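# Assemble the two printed drill parts like the model

## Task

Join the two 3D-printed pieces so that together they look like the complete prop cordless drill displayed on the stand.

## Robot and tools

Robot: two six-joint arms, left_arm and right_arm, each carrying a two-finger gripper that opens to 140 mm. The fingers can fold at a hinge. A part held in the outer quarter of the pads, near the tips, gets the requested squeeze. A part held deeper may be pulled toward the palm, held loosely or too hard, or let go. A fingertip pushed tip-first into a surface folds easily, so contact can go unnoticed and the next grip can fail.

Frames: the scene frame has its origin at table-top height, halfway between the two nominal bases. +z is up, +x points out over the table, and left_arm sits on the +y side. Image left and right do not follow arm names. Calibrated base poses: left_arm at (-0.039, +0.466, +0.013) m, quat_wxyz (+1.000, 0, 0, -0.008); right_arm at (+0.062, -0.446, +0.013) m, quat_wxyz (+1.000, 0, 0, +0.003). Each hand's reported position, orientation, velocities and wrist-camera pose are in that arm's own base frame. Fixed cameras and the table use the scene frame. end_effector_position is the point between the closed pads. Fingers point along the gripper's +z and close along its y. The fingertips extend about 33 mm past that point at gaps up to 40 mm, and about 9 mm when fully open. Printed poses may be off by a few centimetres.

Row format, shared by execute_actions and move: one flat list of 18 numbers covering both arms. Left_arm comes first: six absolute joint target angles in radians, in the order shoulder pan, shoulder lift, elbow, wrist 1, wrist 2, wrist 3, followed by gripper position, force_limit and speed. Right_arm follows with the same nine. Stated joint ranges are ±6.283 for every joint except the elbow, which is ±3.142. A target more than 0.010 rad beyond a limit is refused. Gripper numbers are absolute and lie in [-1, 1]. position: +1 is fully open, about -0.8 is where the pads touch, and -1 closes until something blocks the fingers. force_limit: -1 gives about 14 N and +1 gives about 58 N on a small part. speed: -1 is about 30 mm/s and +1 is about 250 mm/s. A faster close grips harder. Both force_limit and speed start at +1. To leave an arm unchanged, repeat its current joint targets and its last three gripper numbers. A 0 is a real command.

execute_actions(actions, cameras): actions is a list of actions, and each action is up to 15 rows run at 1/30 s per row. A short action keeps its last row for the remaining steps. Each joint target may differ from the measured angle by at most 0.651 rad per step, and the drive limits target speed to 2.45 rad/s. An empty actions list returns images from all cameras.

move(target, speed, blend, stop_force, zero, blocking, cameras): target is a single row or a list of up to 15 rows. All joints interpolate together, so the gripper path is curved, and nothing is avoided along the way. speed is the top joint speed in rad/s, from 0.01 to 3.14, default 0.5. It can be one value or one per target. blend is a corner radius in rad; the default 0 stops at each waypoint. stop_force, 3 to 120 N, ends an arm's path when the wrist sensor feels that much resistance. Use it with a low speed for touching down. Leave it out when lifting off a contact. zero (default true) re-zeroes the sensor before the move. blocking=false returns after about 0.5 s while the arm keeps moving, and cannot be combined with stop_force. The result ends with a "move:" line: done, off_target (resting more than 0.01 rad from target), moving, held, or fault. limits=held means some steps were withheld.

wait(seconds 0-10) lets time pass. stop() brakes a running move, but the fingers keep going. zoom_image(camera, region [x0,y0,x1,y1] pixels, at most 504x504) enlarges part of the latest image. Cameras: cam_high, cam_low, cam_bench, cam_left_wrist, cam_right_wrist, each 672x504. zero_wrist_force(arm) re-zeroes one arm's wrist sensor. read_manual only returns licence text. finished_scene ends the scene for good. The assembly must hold without the robot.

Reading results: Joint positions, Joint velocities and Joint targets are per arm, in radians. "Tool commands" shows the current gripper commands. object_status codes: 0 moving, 1 blocked while opening, 2 blocked while closing (a grip), 3 reached the requested position or pads met. After a close at -1, look for 2. position_measured is in counts: 3 open, about 75 = 100 mm, 139 = 60 mm, 200 = 20 mm, 230 pads together. To grip harder, raise force_limit and change position, for example from -1 to -0.98. To soften a grip, reopen and close slowly. Wrist force and torque are in the gripper's own axes. Wrist depth is a 7x7 grid of distances. "joint sent to its limit" and "joint command not followed" flag clipping and the inter-arm clearance check.

Things to avoid: nothing may fall off the table or be left off it. Avoid dropping parts, releasing a moving part, slamming, and pushing hard. An outside force near 150 N, or a joint torque at its limit (wrist joints about 15-16 N m), freezes that arm for 10 s. Any contact between the arms, including one gripper closing on the other's fingers, can fail the task. Motors heat when holding loads or straining, show MOTOR HOT at 70 °C, and lock the arm at 85 °C. Fast, far moves overshoot, and time counts, so use quick moves in free space and slow ones near contact.

Each tool is called after "Emit:" as a command line: name --argument value for each argument, lists and objects as JSON in quotes; but a table of rows of numbers goes row by row, as --pt "numbers of a row", without its own name.

## Session

Emit:
execute_actions --actions '[]'

Scene clock: 0.00 s.
left_arm: end_effector_position=(+0.1558, +0.0165, +0.2086) position_measured=3 object_status=3 end_effector_quat_wxyz=(+0.655, -0.227, -0.719, -0.048) | right_arm: end_effector_position=(+0.7994, +0.4585, +0.3708) position_measured=3 object_status=3 end_effector_quat_wxyz=(-0.220, +0.556, +0.389, +0.701)
Joint positions: left_arm=[-0.516 -1.337 1.952 -0.753 -1.706 0.214] | right_arm=[0.128 -0.753 1.307 -3.81 -0.787 2.916]
Joint velocities: within noise
Joint torques (N m): no reading
Motor temperatures (°C): left_arm=[31 43 38 47 38 45] | right_arm=[35 42 29 38 38 55]
Wrist force (N): no reading
Wrist torque (N m): no reading
Wrist force, peak (N): no reading
Wrist depth (mm): cam_left_wrist=[- - 1873 175 161 168 1843 / 1505 1611 1694 207 176 173 201 / 1578 251 220 223 188 195 539 / - 140 231 226 216 212 117 / - 490 256 270 414 395 112 / 448 443 293 288 346 331 305 / 390 360 318 295 300 283 274] | cam_right_wrist=[- 2121 2263 2048 1760 - - / 2700 - - 1948 1563 1206 1176 / - 2640 3300 - - - - / 907 138 - 1948 1553 1373 123 / 110 718 2400 1932 1476 1350 111 / 522 594 658 1760 1616 1350 107 / 470 491 535 608 - - -]
Joint targets: left_arm=[-0.516 -1.337 1.952 -0.753 -1.706 0.214] | right_arm=[0.128 -0.753 1.307 -3.810 -0.787 2.916]
Tool commands: left_gripper/position=+1.0 left_gripper/force_limit=+1.0 left_gripper/speed=+1.0 right_gripper/position=+1.0 right_gripper/force_limit=+1.0 right_gripper/speed=+1.0

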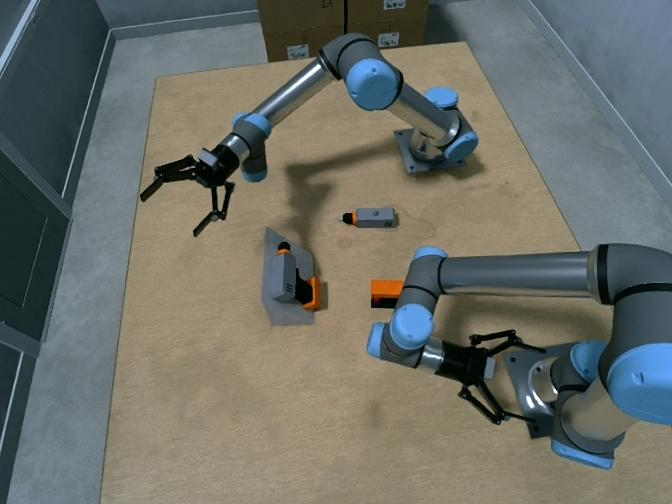

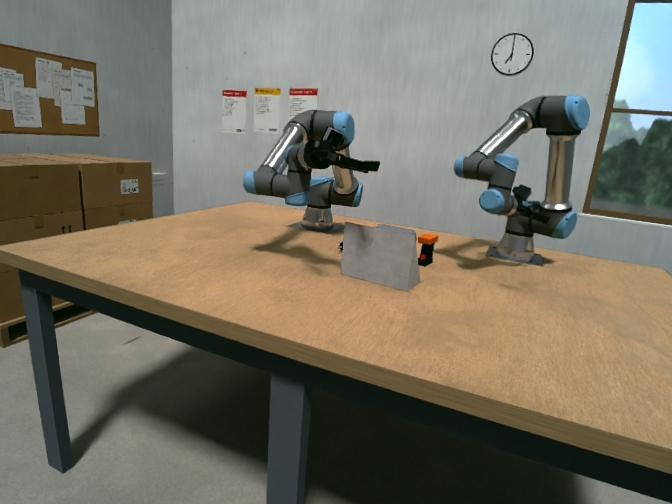

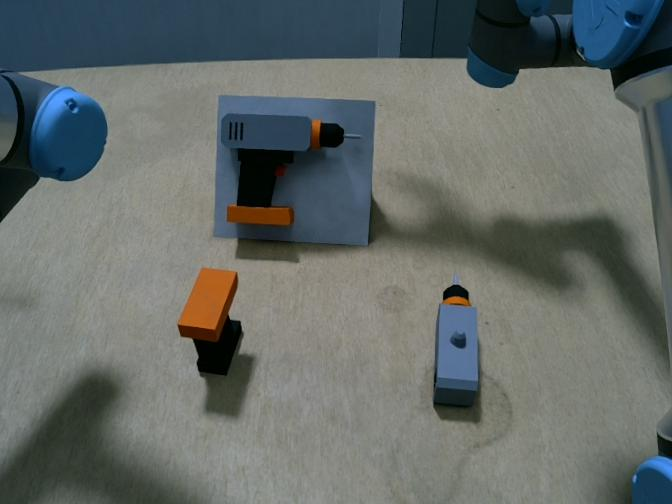

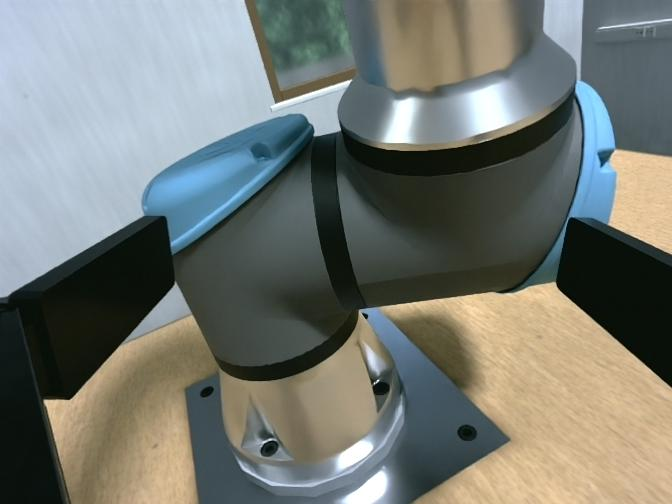

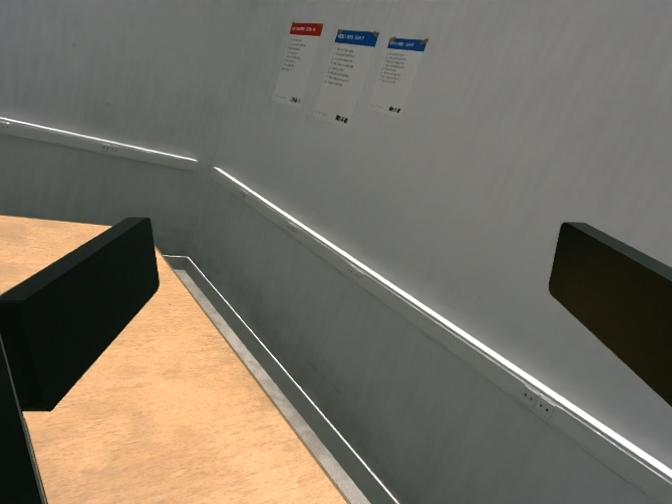

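Emit:
zoom_image --camera "cam_bench" --region '[150, 80, 390, 260]'

Emit:
zoom_image --camera "cam_bench" --region '[150, 250, 290, 390]'

Emit:
zoom_image --camera "cam_bench" --region '[390, 260, 530, 420]'

Emit:
zoom_image --camera "cam_high" --region '[240, 180, 440, 340]'

Scaled by 2.100 from the camera's 672x504 image, which has a finer 960x720 frame.

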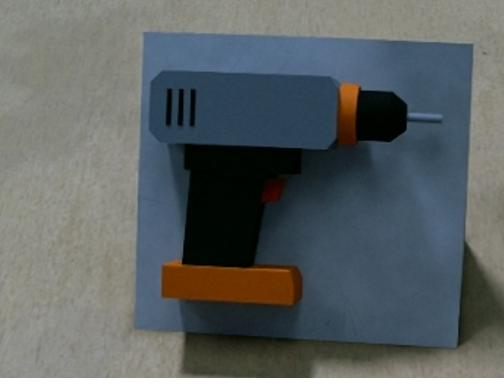

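Scaled by 3.600 from the camera's 672x504 image, which has a finer 960x720 frame.

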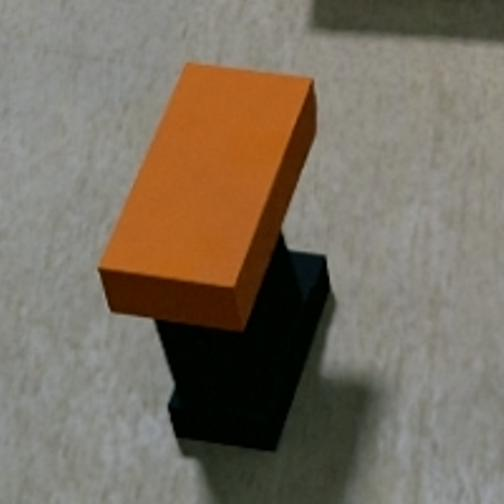

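Scaled by 3.150 from the camera's 672x504 image, which has a finer 960x720 frame.

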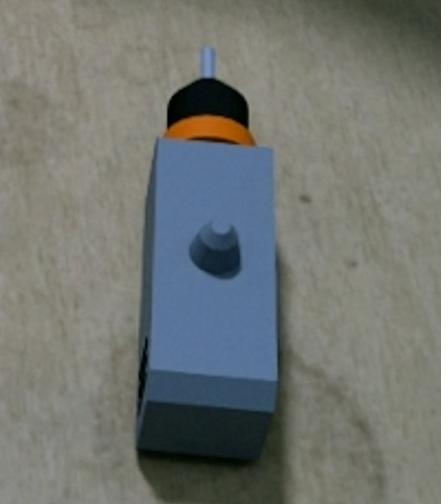

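Scaled by 2.520 from the camera's 672x504 image, which has a finer 960x720 frame.

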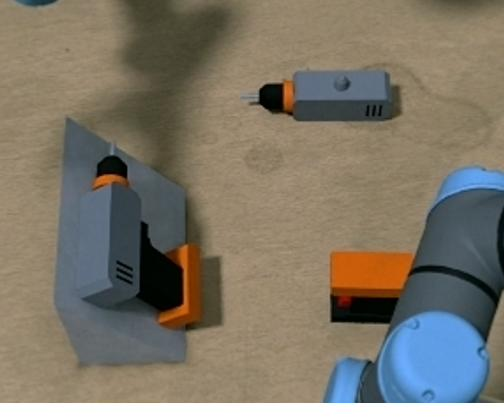

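Emit:
move --target '[-1.1393,-1.4942,1.4306,-1.5072,-1.5708,-1.1393,1,1,1,0.128,-0.753,1.307,-3.81,-0.787,2.916,1,1,1]' --speed 1.2 --cameras '["cam_high","cam_bench","cam_left_wrist"]'

Scene clock: 5.37 s.
left_arm: end_effector_position=(+0.3401, -0.4198, +0.3001) position_measured=3 object_status=3 end_effector_quat_wxyz=(+0.000, +0.000, +1.000, +0.000) | right_arm: end_effector_position=(+0.7991, +0.4587, +0.3710) position_measured=3 object_status=3 end_effector_quat_wxyz=(-0.220, +0.555, +0.389, +0.701)
Joint positions: left_arm=[-1.139 -1.494 1.431 -1.507 -1.571 -1.139] | right_arm=[0.128 -0.753 1.307 -3.81 -0.787 2.916]
Joint torques (N m): left_arm=[-2.46 -20.35 -13.52 -2.57 -1.67 -0.89] | right_arm=[7.52 -61.71 -26.91 -3.2 0.99 -1]
Motor temperatures (°C): left_arm=[31 43 38 47 38 45] | right_arm=[35 42 29 38 38 55]
Wrist force (N): left_arm=[-0.1 -1.4 0.4] | right_arm=[0.2 0.1 0.1]
Wrist torque (N m): left_arm=[-0.37 -0.18 0.05] | right_arm=[0.01 -0.05 0.00]
Wrist force, peak (N): left_arm=[2.7 0.4 3.9] | right_arm=[0.7 0.3 0.1]
Wrist depth (mm): cam_left_wrist=[396 396 394 393 394 398 395 / 420 417 417 416 415 416 414 / 443 435 440 437 440 435 438 / 455 135 467 464 465 363 117 / - 485 493 494 494 502 112 / 541 532 526 503 511 521 528 / 566 563 559 491 472 565 560] | cam_right_wrist=[- 2640 - 2048 1616 - - / 2121 1856 - 2329 1627 - - / 2353 - 2141 2103 - - - / 903 138 - 1842 1414 1358 123 / 110 720 867 - 1513 1373 111 / 517 597 666 1709 1673 1218 - / 468 488 533 1662 - - -]
Joint targets: left_arm=[-1.139 -1.494 1.431 -1.507 -1.571 -1.139] | right_arm=[0.128 -0.753 1.307 -3.810 -0.787 2.916]
move: done
Images, in order (width x height): cam_high 672x504, cam_bench 672x504, cam_left_wrist 672x504.

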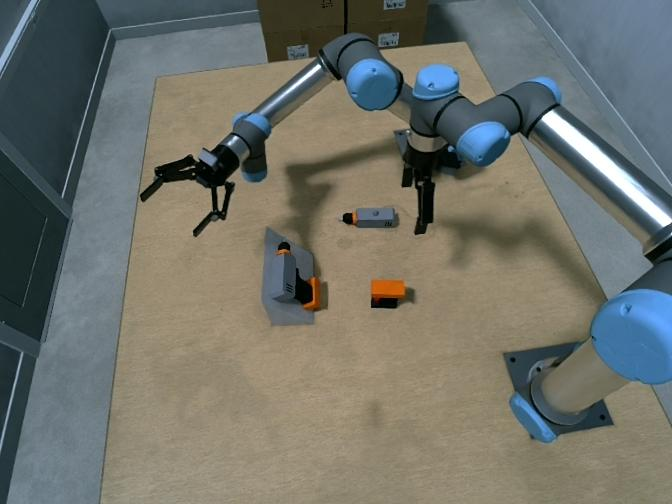

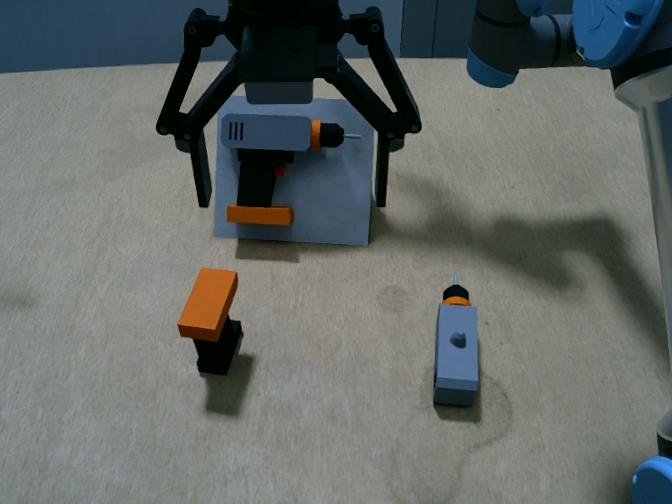

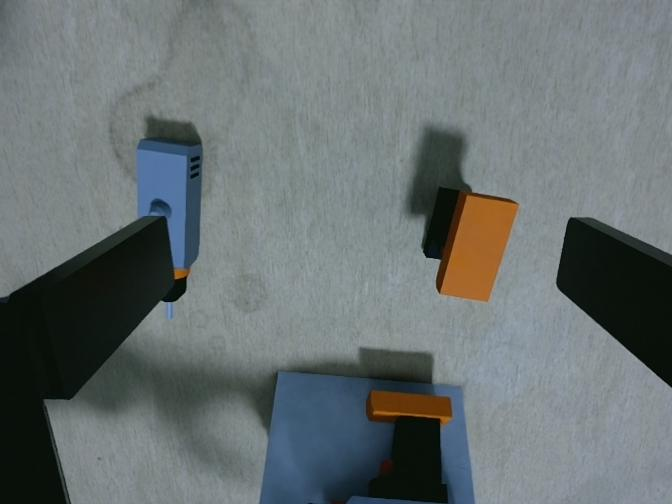

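Emit:
zoom_image --camera "cam_left_wrist" --region '[400, 160, 560, 320]'

Emit:
zoom_image --camera "cam_left_wrist" --region '[110, 130, 290, 330]'

Emit:
zoom_image --camera "cam_high" --region '[330, 195, 430, 320]'

Scaled by 3.150 from the camera's 672x504 image, which has a finer 960x720 frame.

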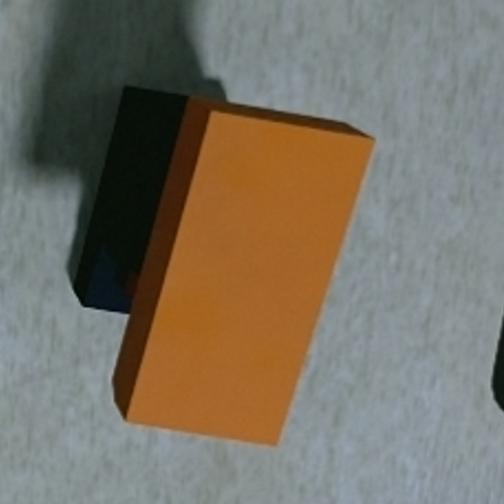

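Scaled by 2.520 from the camera's 672x504 image, which has a finer 960x720 frame.

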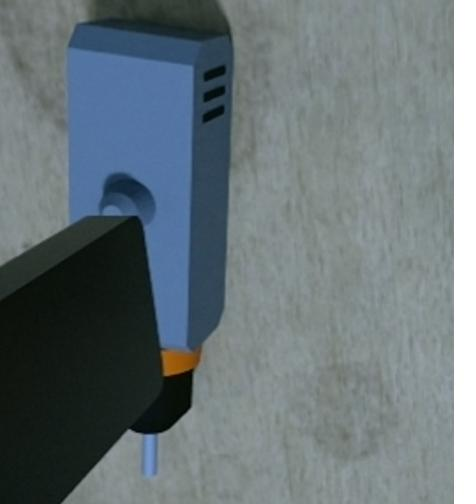

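Scaled by 4.032 from the camera's 672x504 image, which has a finer 960x720 frame.

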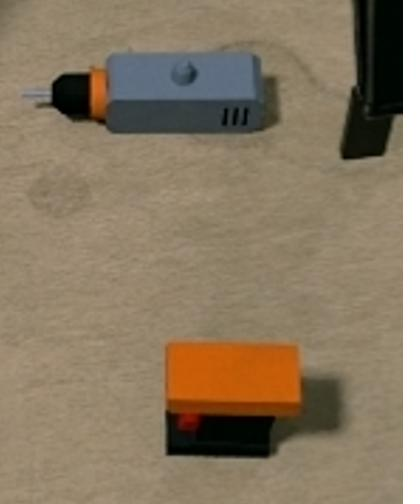

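Emit:
move --target '[-1.1751,-0.7207,0.6357,-1.1367,-1.5708,0,1,1,1,-0.8,-1.6,1.9,-3.556,-0.787,2.916,1,1,1]' --speed 1.2 --cameras '["cam_high","cam_left_wrist"]'

Scene clock: 40.50 s.
left_arm: end_effector_position=(+0.3917, -0.5922, +0.1499) position_measured=3 object_status=3 end_effector_quat_wxyz=(-0.144, +0.546, +0.820, +0.096) | right_arm: end_effector_position=(+0.6503, -0.1628, +0.5956) position_measured=3 object_status=3 end_effector_quat_wxyz=(+0.117, +0.671, +0.099, +0.726)
Joint positions: left_arm=[-1.175 -0.721 0.636 -1.137 -1.571 0] | right_arm=[-0.8 -1.6 1.9 -3.556 -0.787 2.916]
Joint torques (N m): left_arm=[8.75 -52.24 -20.52 -3.37 -1.78 1.31] | right_arm=[-9.67 -30.58 -21.88 -2.91 -0.39 -0.85]
Motor temperatures (°C): left_arm=[31 43 38 47 38 45] | right_arm=[35 42 29 38 38 55]
Wrist force (N): left_arm=[-0.5 -1.1 0.9] | right_arm=[0.2 0.0 0.2]
Wrist torque (N m): left_arm=[-0.30 -0.02 -0.09] | right_arm=[0.00 -0.05 0.00]
Wrist force, peak (N): left_arm=[-2.6 -1.5 2.1] | right_arm=[-1.7 -3.4 3.5]
Wrist depth (mm): cam_left_wrist=[307 305 304 303 301 300 299 / 306 307 304 302 301 299 300 / 305 304 301 302 300 300 296 / - 140 304 - 298 298 117 / - 302 302 301 - 299 111 / 304 304 303 301 298 297 297 / 303 301 299 300 298 296 296] | cam_right_wrist=[1251 1513 1327 1350 1350 1335 - / - - 1414 1358 1366 1406 1431 / 1458 1327 1423 1440 1449 1627 1476 / - 142 1523 1533 1523 153 123 / 110 1563 1616 1595 1574 1747 111 / - 1627 1662 1685 1697 1553 1709 / 1662 1697 1760 1773 1814 1842 -]
Joint targets: left_arm=[-1.175 -0.721 0.636 -1.137 -1.571 0.000] | right_arm=[-0.800 -1.600 1.900 -3.556 -0.787 2.916]
move: done
Images, in order (width x height): cam_high 672x504, cam_left_wrist 672x504.

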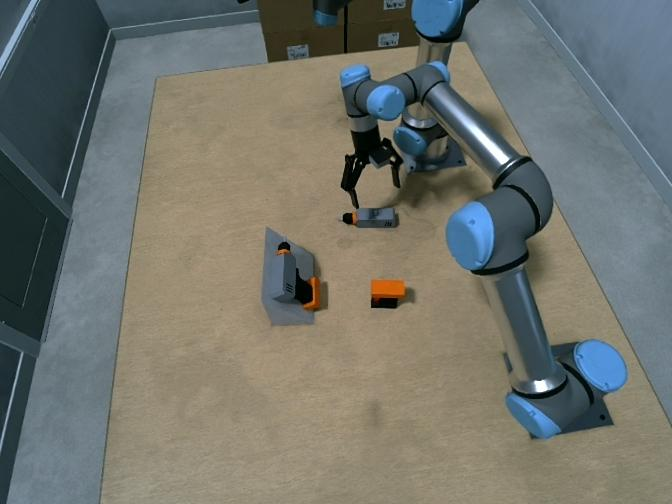

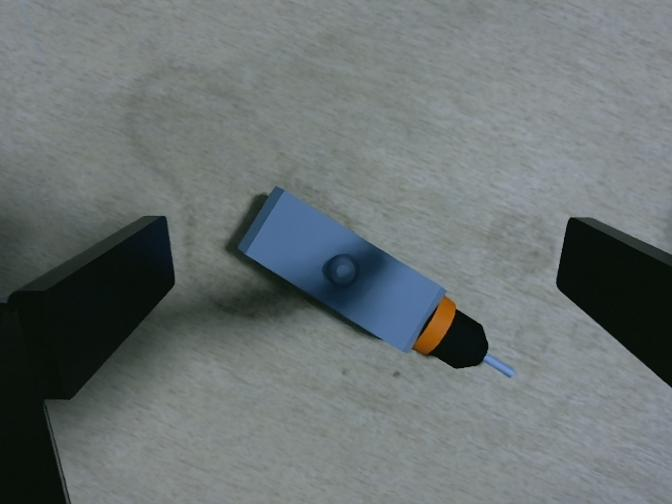

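Emit:
zoom_image --camera "cam_left_wrist" --region '[220, 170, 380, 290]'

Emit:
zoom_image --camera "cam_left_wrist" --region '[300, 230, 380, 310]'

Emit:
zoom_image --camera "cam_left_wrist" --region '[360, 260, 520, 380]'

Scaled by 3.150 from the camera's 672x504 image, which has a finer 960x720 frame.

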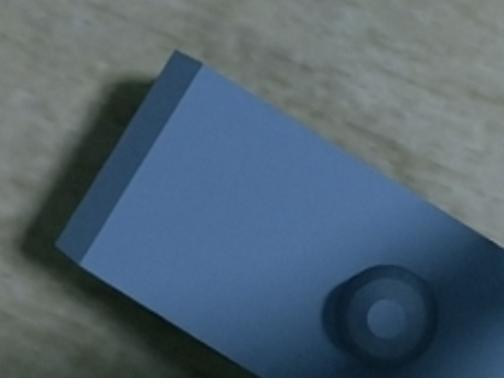

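Scaled by 6.300 from the camera's 672x504 image, which has a finer 960x720 frame.

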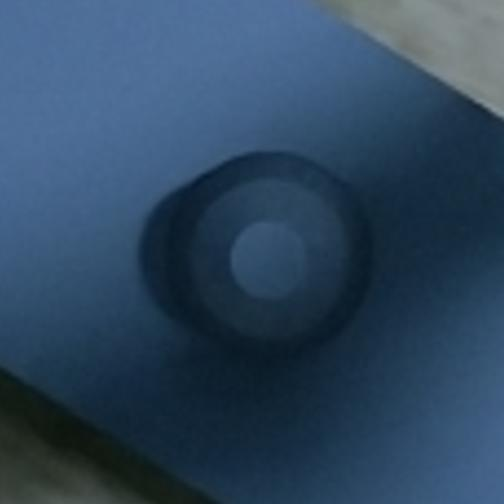

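Scaled by 3.150 from the camera's 672x504 image, which has a finer 960x720 frame.

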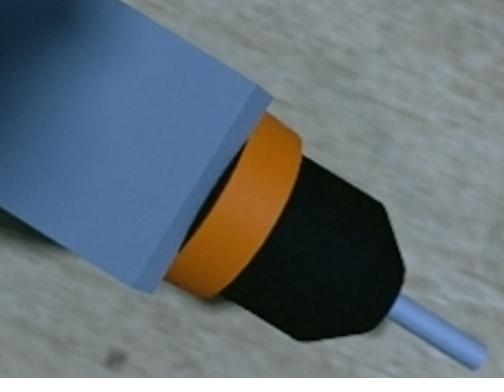

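Emit:
move --target '[-0.868,-1.2685,1.4087,-1.3619,-1.5708,0,1,1,1,-0.8,-1.6,1.9,-3.556,-0.787,2.916,1,1,1]' --speed 1.2 --cameras '["cam_left_wrist"]'

Emit:
zoom_image --camera "cam_left_wrist" --region '[240, 150, 460, 350]'

Scene clock: 44.10 s.
left_arm: end_effector_position=(+0.4263, -0.2971, +0.1870) position_measured=3 object_status=3 end_effector_quat_wxyz=(-0.158, +0.414, +0.893, +0.073) | right_arm: end_effector_position=(+0.6502, -0.1629, +0.5956) position_measured=3 object_status=3 end_effector_quat_wxyz=(+0.117, +0.671, +0.099, +0.726)
Joint positions: left_arm=[-0.868 -1.268 1.408 -1.362 -1.571 0] | right_arm=[-0.8 -1.6 1.9 -3.556 -0.787 2.916]
Joint torques (N m): left_arm=[0.64 -47.77 -17.91 0.39 -1.62 -0.77] | right_arm=[-8.63 -35.56 -16.34 0.19 -1.59 -0.79]
Motor temperatures (°C): left_arm=[31 43 38 47 38 45] | right_arm=[35 42 29 38 38 55]
Wrist force (N): left_arm=[-0.5 -1.2 0.7] | right_arm=[0.0 0.3 0.1]
Wrist torque (N m): left_arm=[-0.35 -0.05 -0.09] | right_arm=[0.07 0.00 0.00]
Wrist force, peak (N): left_arm=[-2.9 -3.6 1.0] | right_arm=[0.5 0.3 0.0]
Wrist depth (mm): cam_left_wrist=[344 342 343 341 340 336 336 / 344 344 341 339 339 335 333 / 345 342 342 338 338 338 332 / 345 140 341 236 335 336 117 / - 341 340 337 335 334 112 / 342 340 339 338 335 334 331 / - 340 336 337 337 279 290] | cam_right_wrist=[- - 1327 1358 1335 1373 1381 / - 1414 1373 1398 1406 1257 - / 1504 1467 1440 1467 1458 - - / - 142 1513 1543 1563 - 129 / 110 1563 1627 1605 1616 - 111 / 1673 1685 1673 1685 1709 1639 1722 / 1662 1734 1760 1800 1800 1828 -]
Joint targets: left_arm=[-0.868 -1.268 1.409 -1.362 -1.571 0.000] | right_arm=[-0.800 -1.600 1.900 -3.556 -0.787 2.916]
move: done
Images, in order (width x height): cam_left_wrist 672x504.

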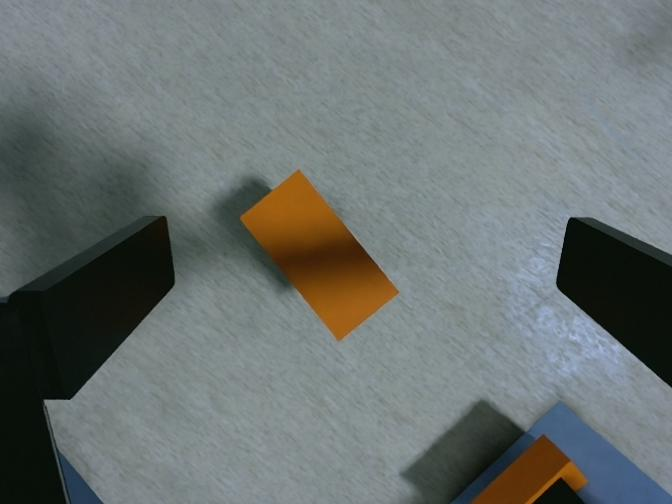

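Scaled by 2.291 from the camera's 672x504 image, which has a finer 960x720 frame.

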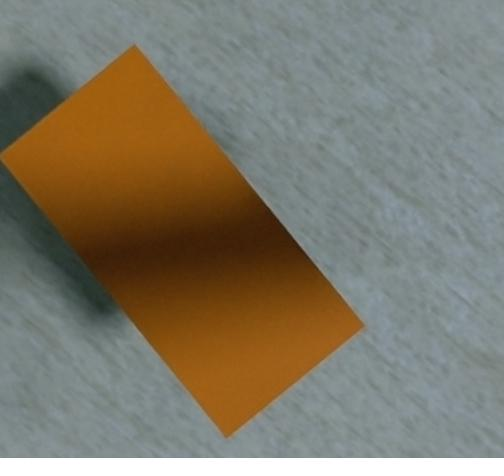

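Emit:
move --target '[-0.9091,-1.529,1.8159,-1.8577,-1.5708,-0.7241,0.11,0,0,-0.8,-1.6,1.9,-3.556,-0.787,2.916,1,1,1]' --speed 1.0 --cameras '["cam_left_wrist","cam_bench"]'

Scene clock: 48.07 s.
left_arm: end_effector_position=(+0.4084, -0.3076, +0.1650) position_measured=115 object_status=3 end_effector_quat_wxyz=(+0.000, +0.092, +0.996, +0.000) | right_arm: end_effector_position=(+0.6502, -0.1629, +0.5956) position_measured=3 object_status=3 end_effector_quat_wxyz=(+0.117, +0.671, +0.099, +0.726)
Joint positions: left_arm=[-0.909 -1.529 1.816 -1.857 -1.571 -0.724] | right_arm=[-0.8 -1.6 1.9 -3.556 -0.787 2.916]
Joint torques (N m): left_arm=[9.46 -22.19 -31.18 -3.22 -1.56 -0.59] | right_arm=[-8.82 -34.66 -16.98 0.42 -1.6 -0.46]
Motor temperatures (°C): left_arm=[31 43 38 47 38 45] | right_arm=[35 42 29 38 38 55]
Wrist force (N): left_arm=[-0.4 -1.5 0.8] | right_arm=[0.2 0.4 -0.1]
Wrist torque (N m): left_arm=[-0.38 -0.13 0.05] | right_arm=[0.08 -0.04 0.00]
Wrist force, peak (N): left_arm=[-0.5 -1.8 0.7] | right_arm=[0.6 0.3 0.1]
Wrist depth (mm): cam_left_wrist=[280 278 277 276 276 274 275 / 294 294 291 286 290 289 288 / 309 310 306 205 302 305 303 / 328 323 140 219 318 122 321 / - - 346 345 345 112 - / - - 368 370 367 - - / - - 357 315 353 - -] | cam_right_wrist=[- - 1342 1320 1320 1342 - / 1381 - 1381 1381 1414 1398 1605 / 1449 1313 1440 1440 1449 1523 - / - 142 1543 1523 1523 - 123 / 110 1513 1616 1616 1533 - 112 / - 1697 1697 1709 1722 1773 1697 / 1673 1685 1786 1800 - 1871 -]
Joint targets: left_arm=[-0.909 -1.529 1.816 -1.858 -1.571 -0.724] | right_arm=[-0.800 -1.600 1.900 -3.556 -0.787 2.916]
move: done
Images, in order (width x height): cam_bench 672x504, cam_left_wrist 672x504.

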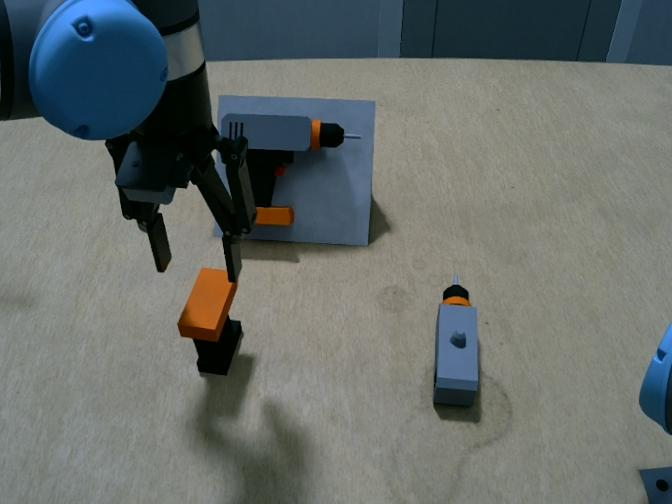

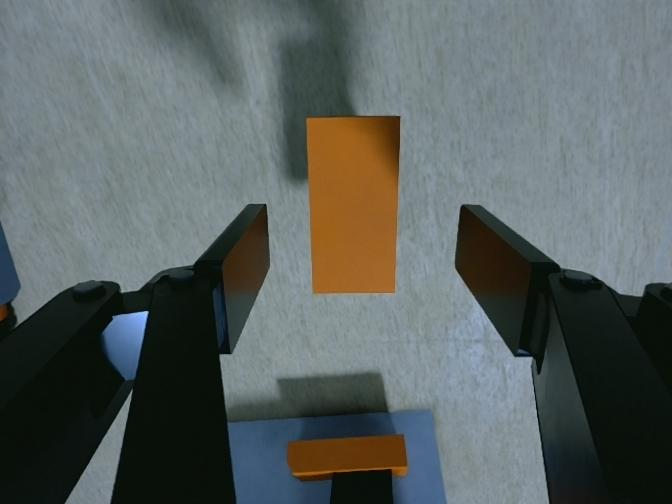

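Emit:
move --pt "-0.9091 -1.4759 1.9227 -2.0176 -1.5708 -0.7241 -1 0 -1 -0.8 -1.6 1.9 -3.556 -0.787 2.916 1 1 1" --speed 0.25 --cameras '["cam_left_wrist","cam_bench"]'

Scene clock: 49.93 s.
left_arm: end_effector_position=(+0.4085, -0.3076, +0.1050) position_measured=166 object_status=0 end_effector_quat_wxyz=(+0.000, +0.092, +0.996, +0.000) | right_arm: end_effector_position=(+0.6502, -0.1629, +0.5956) position_measured=3 object_status=3 end_effector_quat_wxyz=(+0.117, +0.671, +0.099, +0.726)
Joint positions: left_arm=[-0.909 -1.476 1.923 -2.018 -1.571 -0.724] | right_arm=[-0.8 -1.6 1.9 -3.556 -0.787 2.916]
Joint torques (N m): left_arm=[7.89 -40.01 -37.36 -5.1 -1.66 0.9] | right_arm=[-8.09 -33.77 -16.89 0.19 -1.58 -0.43]
Motor temperatures (°C): left_arm=[31 43 38 47 38 45] | right_arm=[35 42 29 38 38 55]
Wrist force (N): left_arm=[-0.1 -1.7 0.6] | right_arm=[0.2 0.3 0.1]
Wrist torque (N m): left_arm=[-0.38 -0.16 0.05] | right_arm=[0.07 -0.05 0.00]
Wrist force, peak (N): left_arm=[-0.3 -1.6 2.2] | right_arm=[0.3 0.4 0.2]
Wrist depth (mm): cam_left_wrist=[226 224 224 223 223 221 222 / 237 236 235 229 232 235 232 / 249 248 249 144 245 247 246 / 265 263 257 153 151 257 261 / - 83 89 163 161 78 83 / - - - 298 296 - - / - - - 313 - - -] | cam_right_wrist=[- - 1298 1298 1327 1350 - / - 1406 1406 1398 1373 1398 - / 1414 1381 1449 1458 1476 1476 - / - 142 1523 1543 1553 151 122 / 110 1627 1595 1616 1627 1662 112 / - 1584 1685 1673 1697 1673 1709 / 1639 1722 1747 1800 - 1673 -]
Joint targets: left_arm=[-0.909 -1.476 1.923 -2.018 -1.571 -0.724] | right_arm=[-0.800 -1.600 1.900 -3.556 -0.787 2.916]
move: done
Images, in order (width x height): cam_bench 672x504, cam_left_wrist 672x504.

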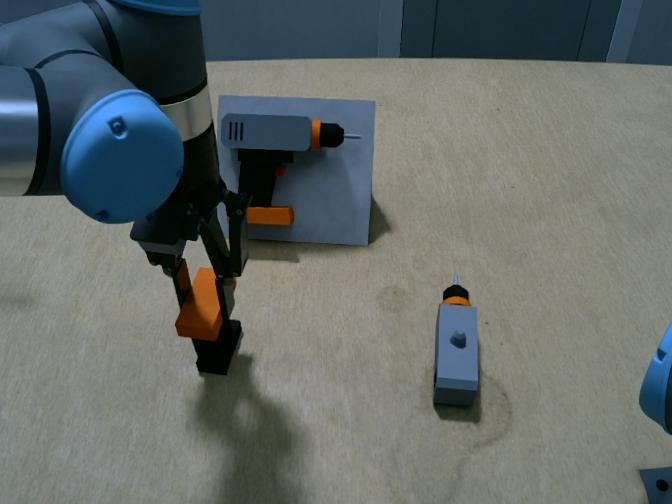

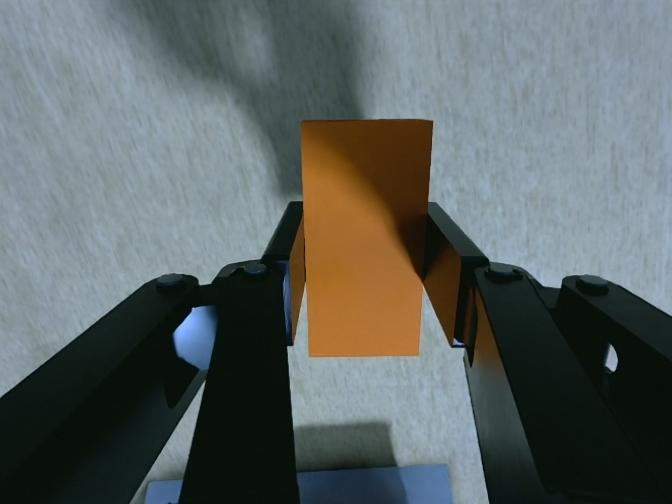

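Emit:
wait --seconds 0.5

Scene clock: 50.63 s.
left_arm: end_effector_position=(+0.4085, -0.3076, +0.1050) position_measured=166 object_status=2 end_effector_quat_wxyz=(+0.000, +0.092, +0.996, +0.000) | right_arm: end_effector_position=(+0.6502, -0.1629, +0.5956) position_measured=3 object_status=3 end_effector_quat_wxyz=(+0.117, +0.671, +0.099, +0.726)
Joint positions: left_arm=[-0.909 -1.476 1.923 -2.018 -1.571 -0.724] | right_arm=[-0.8 -1.6 1.9 -3.556 -0.787 2.916]
Joint torques (N m): left_arm=[7.61 -40.59 -39.23 -5.39 -1.57 1.07] | right_arm=[-9.24 -34.2 -16.33 0.2 -1.66 -0.42]
Motor temperatures (°C): left_arm=[31 43 38 47 38 45] | right_arm=[35 42 29 38 38 55]
Wrist force (N): left_arm=[-0.2 -2.0 0.5] | right_arm=[0.4 0.0 -0.1]
Wrist torque (N m): left_arm=[-0.44 -0.14 0.05] | right_arm=[0.02 -0.08 -0.01]
Wrist force, peak (N): left_arm=[-0.2 -2.1 0.6] | right_arm=[0.6 0.1 0.0]
Wrist depth (mm): cam_left_wrist=[225 224 224 223 222 221 221 / 237 236 236 229 232 233 231 / 250 249 248 145 244 247 245 / 264 262 257 153 152 257 259 / - 83 89 162 161 78 83 / - - - 297 296 - - / - - - 314 - - -] | cam_right_wrist=[1320 - 1327 1350 1350 1350 - / 1381 1406 1381 1398 1381 1313 - / - 1476 1440 1449 1467 1543 1504 / - 142 1533 1523 1523 152 129 / 110 1553 1639 1584 1650 1553 112 / - 1605 1709 1685 1650 1685 1734 / 1662 1760 1773 1697 - 1871 1856]
Joint targets: left_arm=[-0.909 -1.476 1.923 -2.018 -1.571 -0.724] | right_arm=[-0.800 -1.600 1.900 -3.556 -0.787 2.916]
Tool commands: left_gripper/position=-1.0 left_gripper/force_limit=+0.0 left_gripper/speed=-1.0 right_gripper/position=+1.0 right_gripper/force_limit=+1.0 right_gripper/speed=+1.0
wait: 0.50 s; at rest from the start

Emit:
move --pt "-0.9091 -1.5533 1.7232 -1.7407 -1.5708 -0.7241 -1 0 -1 -0.8 -1.6 1.9 -3.556 -0.787 2.916 1 1 1" --pt "-1.1934 -1.0662 1.0876 -1.5922 -1.5708 -1.0389 -1 0 -1 -0.8 -1.6 1.9 -3.556 -0.787 2.916 1 1 1" --speed '[0.35,0.7]' --blend '[0.06,0]' --cameras '["cam_high","cam_bench","cam_left_wrist","cam_low"]'

Emit:
zoom_image --camera "cam_bench" --region '[370, 200, 540, 420]'

Emit:
zoom_image --camera "cam_high" --region '[320, 160, 440, 260]'

Scene clock: 53.43 s.
left_arm: end_effector_position=(+0.3809, -0.5990, +0.2150) position_measured=166 object_status=2 end_effector_quat_wxyz=(+0.000, +0.077, +0.997, +0.000) | right_arm: end_effector_position=(+0.6502, -0.1629, +0.5956) position_measured=3 object_status=3 end_effector_quat_wxyz=(+0.117, +0.671, +0.099, +0.726)
Joint positions: left_arm=[-1.193 -1.066 1.088 -1.592 -1.571 -1.039] | right_arm=[-0.8 -1.6 1.9 -3.556 -0.787 2.916]
Joint torques (N m): left_arm=[-4.26 -40.79 -31.75 -5.72 -1.7 -0.63] | right_arm=[-8.76 -33.57 -17.63 0.36 -1.61 -0.23]
Motor temperatures (°C): left_arm=[31 43 38 47 38 45] | right_arm=[35 42 29 38 38 55]
Wrist force (N): left_arm=[-0.2 -1.3 1.8] | right_arm=[0.1 0.1 0.2]
Wrist torque (N m): left_arm=[-0.35 -0.19 0.07] | right_arm=[0.01 -0.02 0.00]
Wrist force, peak (N): left_arm=[0.4 -5.2 2.0] | right_arm=[0.5 0.3 0.1]
Wrist depth (mm): cam_left_wrist=[321 320 319 321 319 316 318 / 340 338 336 330 331 336 335 / 358 359 357 144 351 355 354 / 379 375 367 153 151 370 373 / - 83 89 163 161 78 83 / - - - 426 - - - / - - - 461 - - -] | cam_right_wrist=[1327 - 1320 1350 1342 1350 - / 1291 - 1389 1398 1373 1504 - / 1381 1533 1449 1449 1476 1467 1650 / 1485 142 1494 1504 1533 1523 130 / 110 1574 1574 1616 1639 1685 112 / 1685 1709 1685 1722 1563 1747 1734 / 1650 1722 1747 1734 - 1948 -]
Joint targets: left_arm=[-1.193 -1.066 1.088 -1.592 -1.571 -1.039] | right_arm=[-0.800 -1.600 1.900 -3.556 -0.787 2.916]
move: done
Images, in order (width x height): cam_high 672x504, cam_low 672x504, cam_bench 672x504, cam_left_wrist 672x504.

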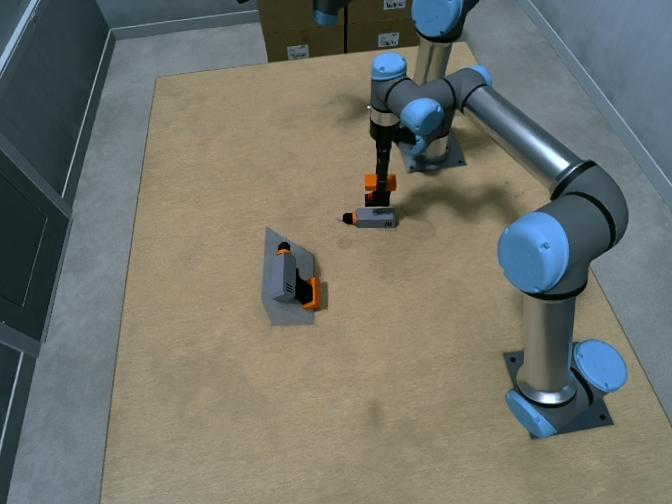

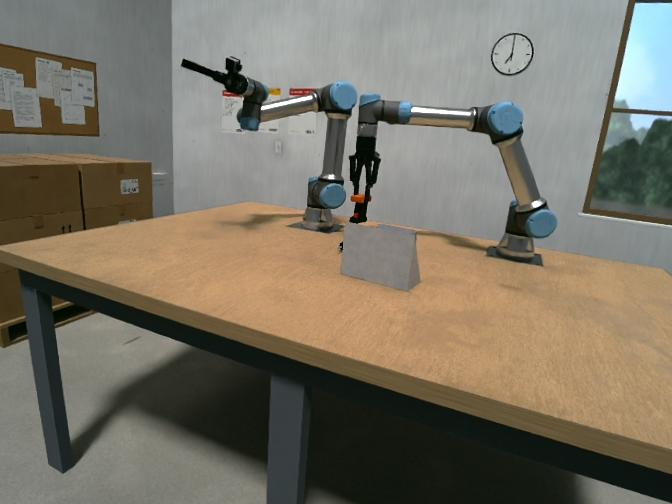

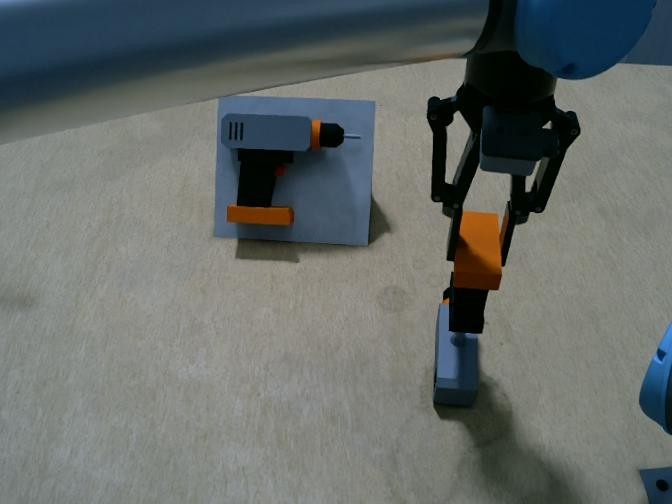

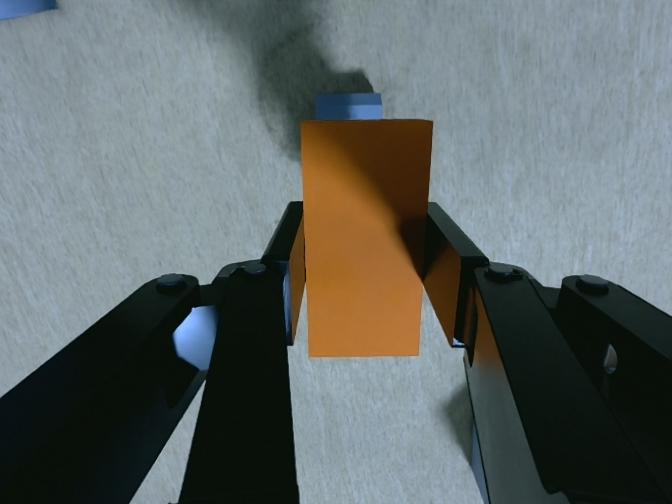

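Scaled by 2.291 from the camera's 672x504 image, which has a finer 960x720 frame.

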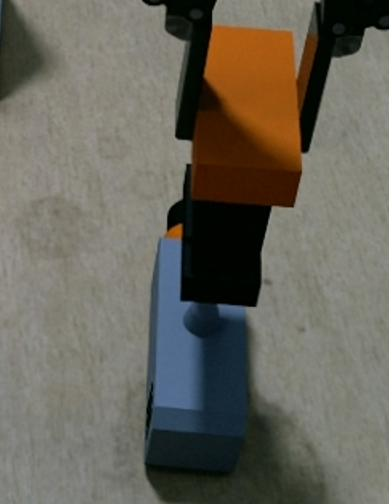

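Scaled by 4.200 from the camera's 672x504 image, which has a finer 960x720 frame.

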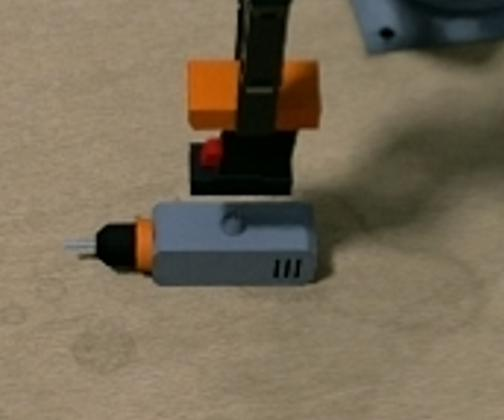

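Emit:
move --pt "-1.1915 -1.0576 1.1641 -1.6773 -1.5708 -1.037 -1 0 -1 -0.8 -1.6 1.9 -3.556 -0.787 2.916 1 1 1" --pt "-1.1915 -1.0445 1.2343 -1.7606 -1.5708 -1.037 -1 0 -1 -0.8 -1.6 1.9 -3.556 -0.787 2.916 1 1 1" --speed '[0.06,0.04]' --blend '[0.02,0]' --stop_force 7 --cameras '["cam_high","cam_bench"]'

Emit:
zoom_image --camera "cam_bench" --region '[370, 200, 540, 420]'

Emit:
zoom_image --camera "cam_high" --region '[320, 160, 440, 260]'

Scene clock: 58.50 s.
left_arm: end_effector_position=(+0.3825, -0.5996, +0.1536) position_measured=166 object_status=2 end_effector_quat_wxyz=(+0.000, +0.077, +0.997, +0.000) | right_arm: end_effector_position=(+0.6502, -0.1629, +0.5956) position_measured=3 object_status=3 end_effector_quat_wxyz=(+0.117, +0.671, +0.099, +0.726)
Joint positions: left_arm=[-1.191 -1.048 1.217 -1.74 -1.571 -1.037] | right_arm=[-0.8 -1.6 1.9 -3.556 -0.787 2.916]
Joint torques (N m): left_arm=[8.06 -60.78 -38.5 -2.68 -1.67 1.02] | right_arm=[-9.26 -34.22 -17.22 0.22 -1.7 0.01]
Motor temperatures (°C): left_arm=[31 43 38 47 38 45] | right_arm=[35 42 29 38 38 55]
Wrist force (N): left_arm=[-0.1 -2.0 1.3] | right_arm=[0.2 0.2 -0.1]
Wrist torque (N m): left_arm=[-0.39 -0.12 0.07] | right_arm=[0.05 -0.04 0.00]
Wrist force, peak (N): left_arm=[2.3 -0.8 -17.2] | right_arm=[0.4 0.4 0.0]
Wrist depth (mm): cam_left_wrist=[267 267 265 265 265 264 264 / 281 280 281 234 276 279 279 / 297 296 296 144 291 294 294 / 314 310 306 152 152 306 310 / - 83 89 163 160 78 83 / - - - 353 - - - / - - - 378 - - -] | cam_right_wrist=[1350 - 1327 1320 1350 1342 1389 / - 1543 1373 1381 1406 1431 1358 / 1673 1504 1440 1449 1476 1543 1504 / 1513 142 1494 1543 1513 152 123 / 111 1574 1504 1584 1616 - 112 / - 1627 1616 1697 1722 1662 1697 / 1673 1747 1747 1814 1760 1980 -]
Joint targets: left_arm=[-1.191 -1.048 1.217 -1.740 -1.571 -1.037] | right_arm=[-0.800 -1.600 1.900 -3.556 -0.787 2.916]
move: contact (left_arm); path passed 1 of 2 targets; left_arm: the wrist 1 is farthest, 0.021 rad from its target
Images, in order (width x height): cam_high 672x504, cam_bench 672x504.

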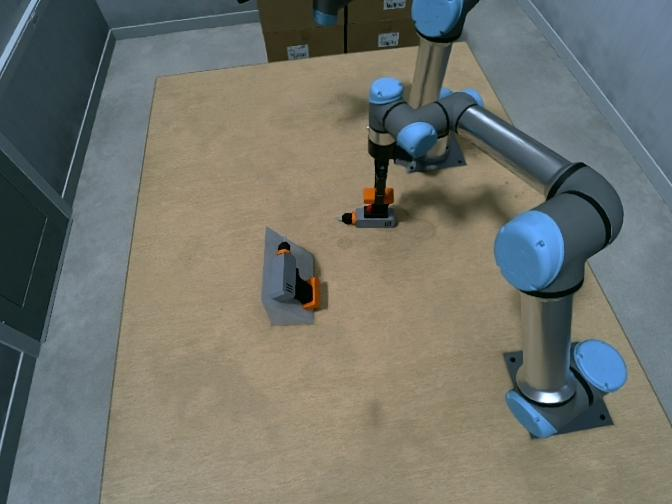

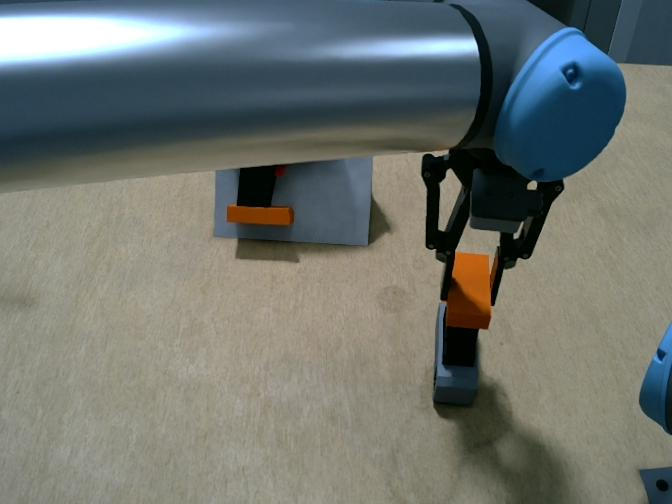

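Scaled by 2.291 from the camera's 672x504 image, which has a finer 960x720 frame.

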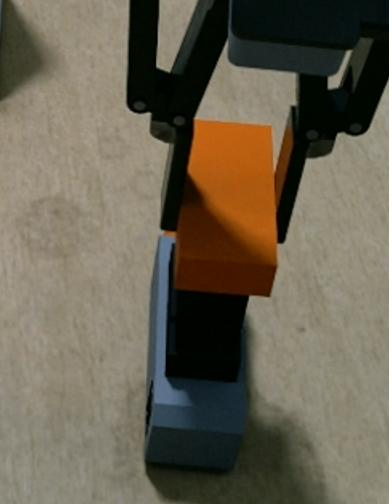

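Scaled by 4.200 from the camera's 672x504 image, which has a finer 960x720 frame.

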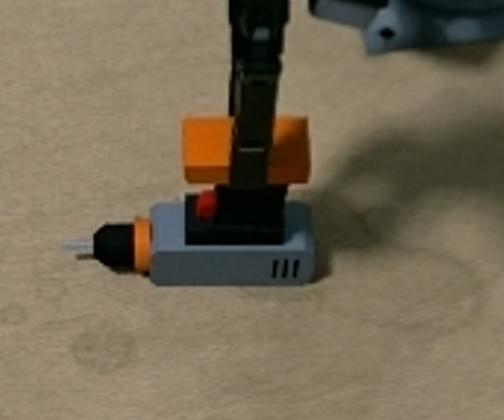

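Emit:
move --target '[-1.1915,-1.0445,1.2343,-1.7606,-1.5708,-1.037,-1,0,-1,-0.8,-1.6,1.9,-3.556,-0.787,2.916,1,1,1]' --speed 0.02 --stop_force 18

Scene clock: 59.90 s.
left_arm: end_effector_position=(+0.3825, -0.5997, +0.1532) position_measured=166 object_status=2 end_effector_quat_wxyz=(+0.000, +0.077, +0.997, +0.000) | right_arm: end_effector_position=(+0.6502, -0.1629, +0.5956) position_measured=3 object_status=3 end_effector_quat_wxyz=(+0.117, +0.671, +0.099, +0.726)
Joint positions: left_arm=[-1.191 -1.048 1.218 -1.742 -1.571 -1.037] | right_arm=[-0.8 -1.6 1.9 -3.556 -0.787 2.916]
Joint torques (N m): left_arm=[8.26 -47.42 -36.49 0.02 -1.12 1.03] | right_arm=[-8.47 -34.46 -16.53 0.16 -1.69 0.08]
Motor temperatures (°C): left_arm=[31 43 38 47 38 45] | right_arm=[35 42 29 38 38 55]
Wrist force (N): left_arm=[1.8 -1.9 -7.5] | right_arm=[0.2 0.2 0.2]
Wrist torque (N m): left_arm=[-0.44 -0.10 0.03] | right_arm=[0.04 -0.04 0.00]
Wrist force, peak (N): left_arm=[3.5 -1.1 -20.9] | right_arm=[0.3 0.4 0.2]
Wrist depth (mm): cam_left_wrist=[267 268 266 266 266 264 264 / 281 281 280 234 276 278 278 / 297 296 295 144 292 294 292 / 314 308 307 149 151 306 310 / - 83 89 163 161 78 83 / - - - 353 353 - - / - - - 379 - - -] | cam_right_wrist=[1342 1298 1342 1320 1335 1350 - / - - 1389 1373 1406 1389 1431 / - 1722 1449 1449 1458 1485 1543 / - 142 1458 1523 1523 - 129 / 110 1563 1605 1650 1504 - 111 / - 1662 1709 1773 1709 1574 1734 / 1662 1734 1747 1800 - - -]
Joint targets: left_arm=[-1.191 -1.048 1.218 -1.742 -1.571 -1.037] | right_arm=[-0.800 -1.600 1.900 -3.556 -0.787 2.916]
move: contact (left_arm); left_arm: the wrist 1 is farthest, 0.019 rad from its target


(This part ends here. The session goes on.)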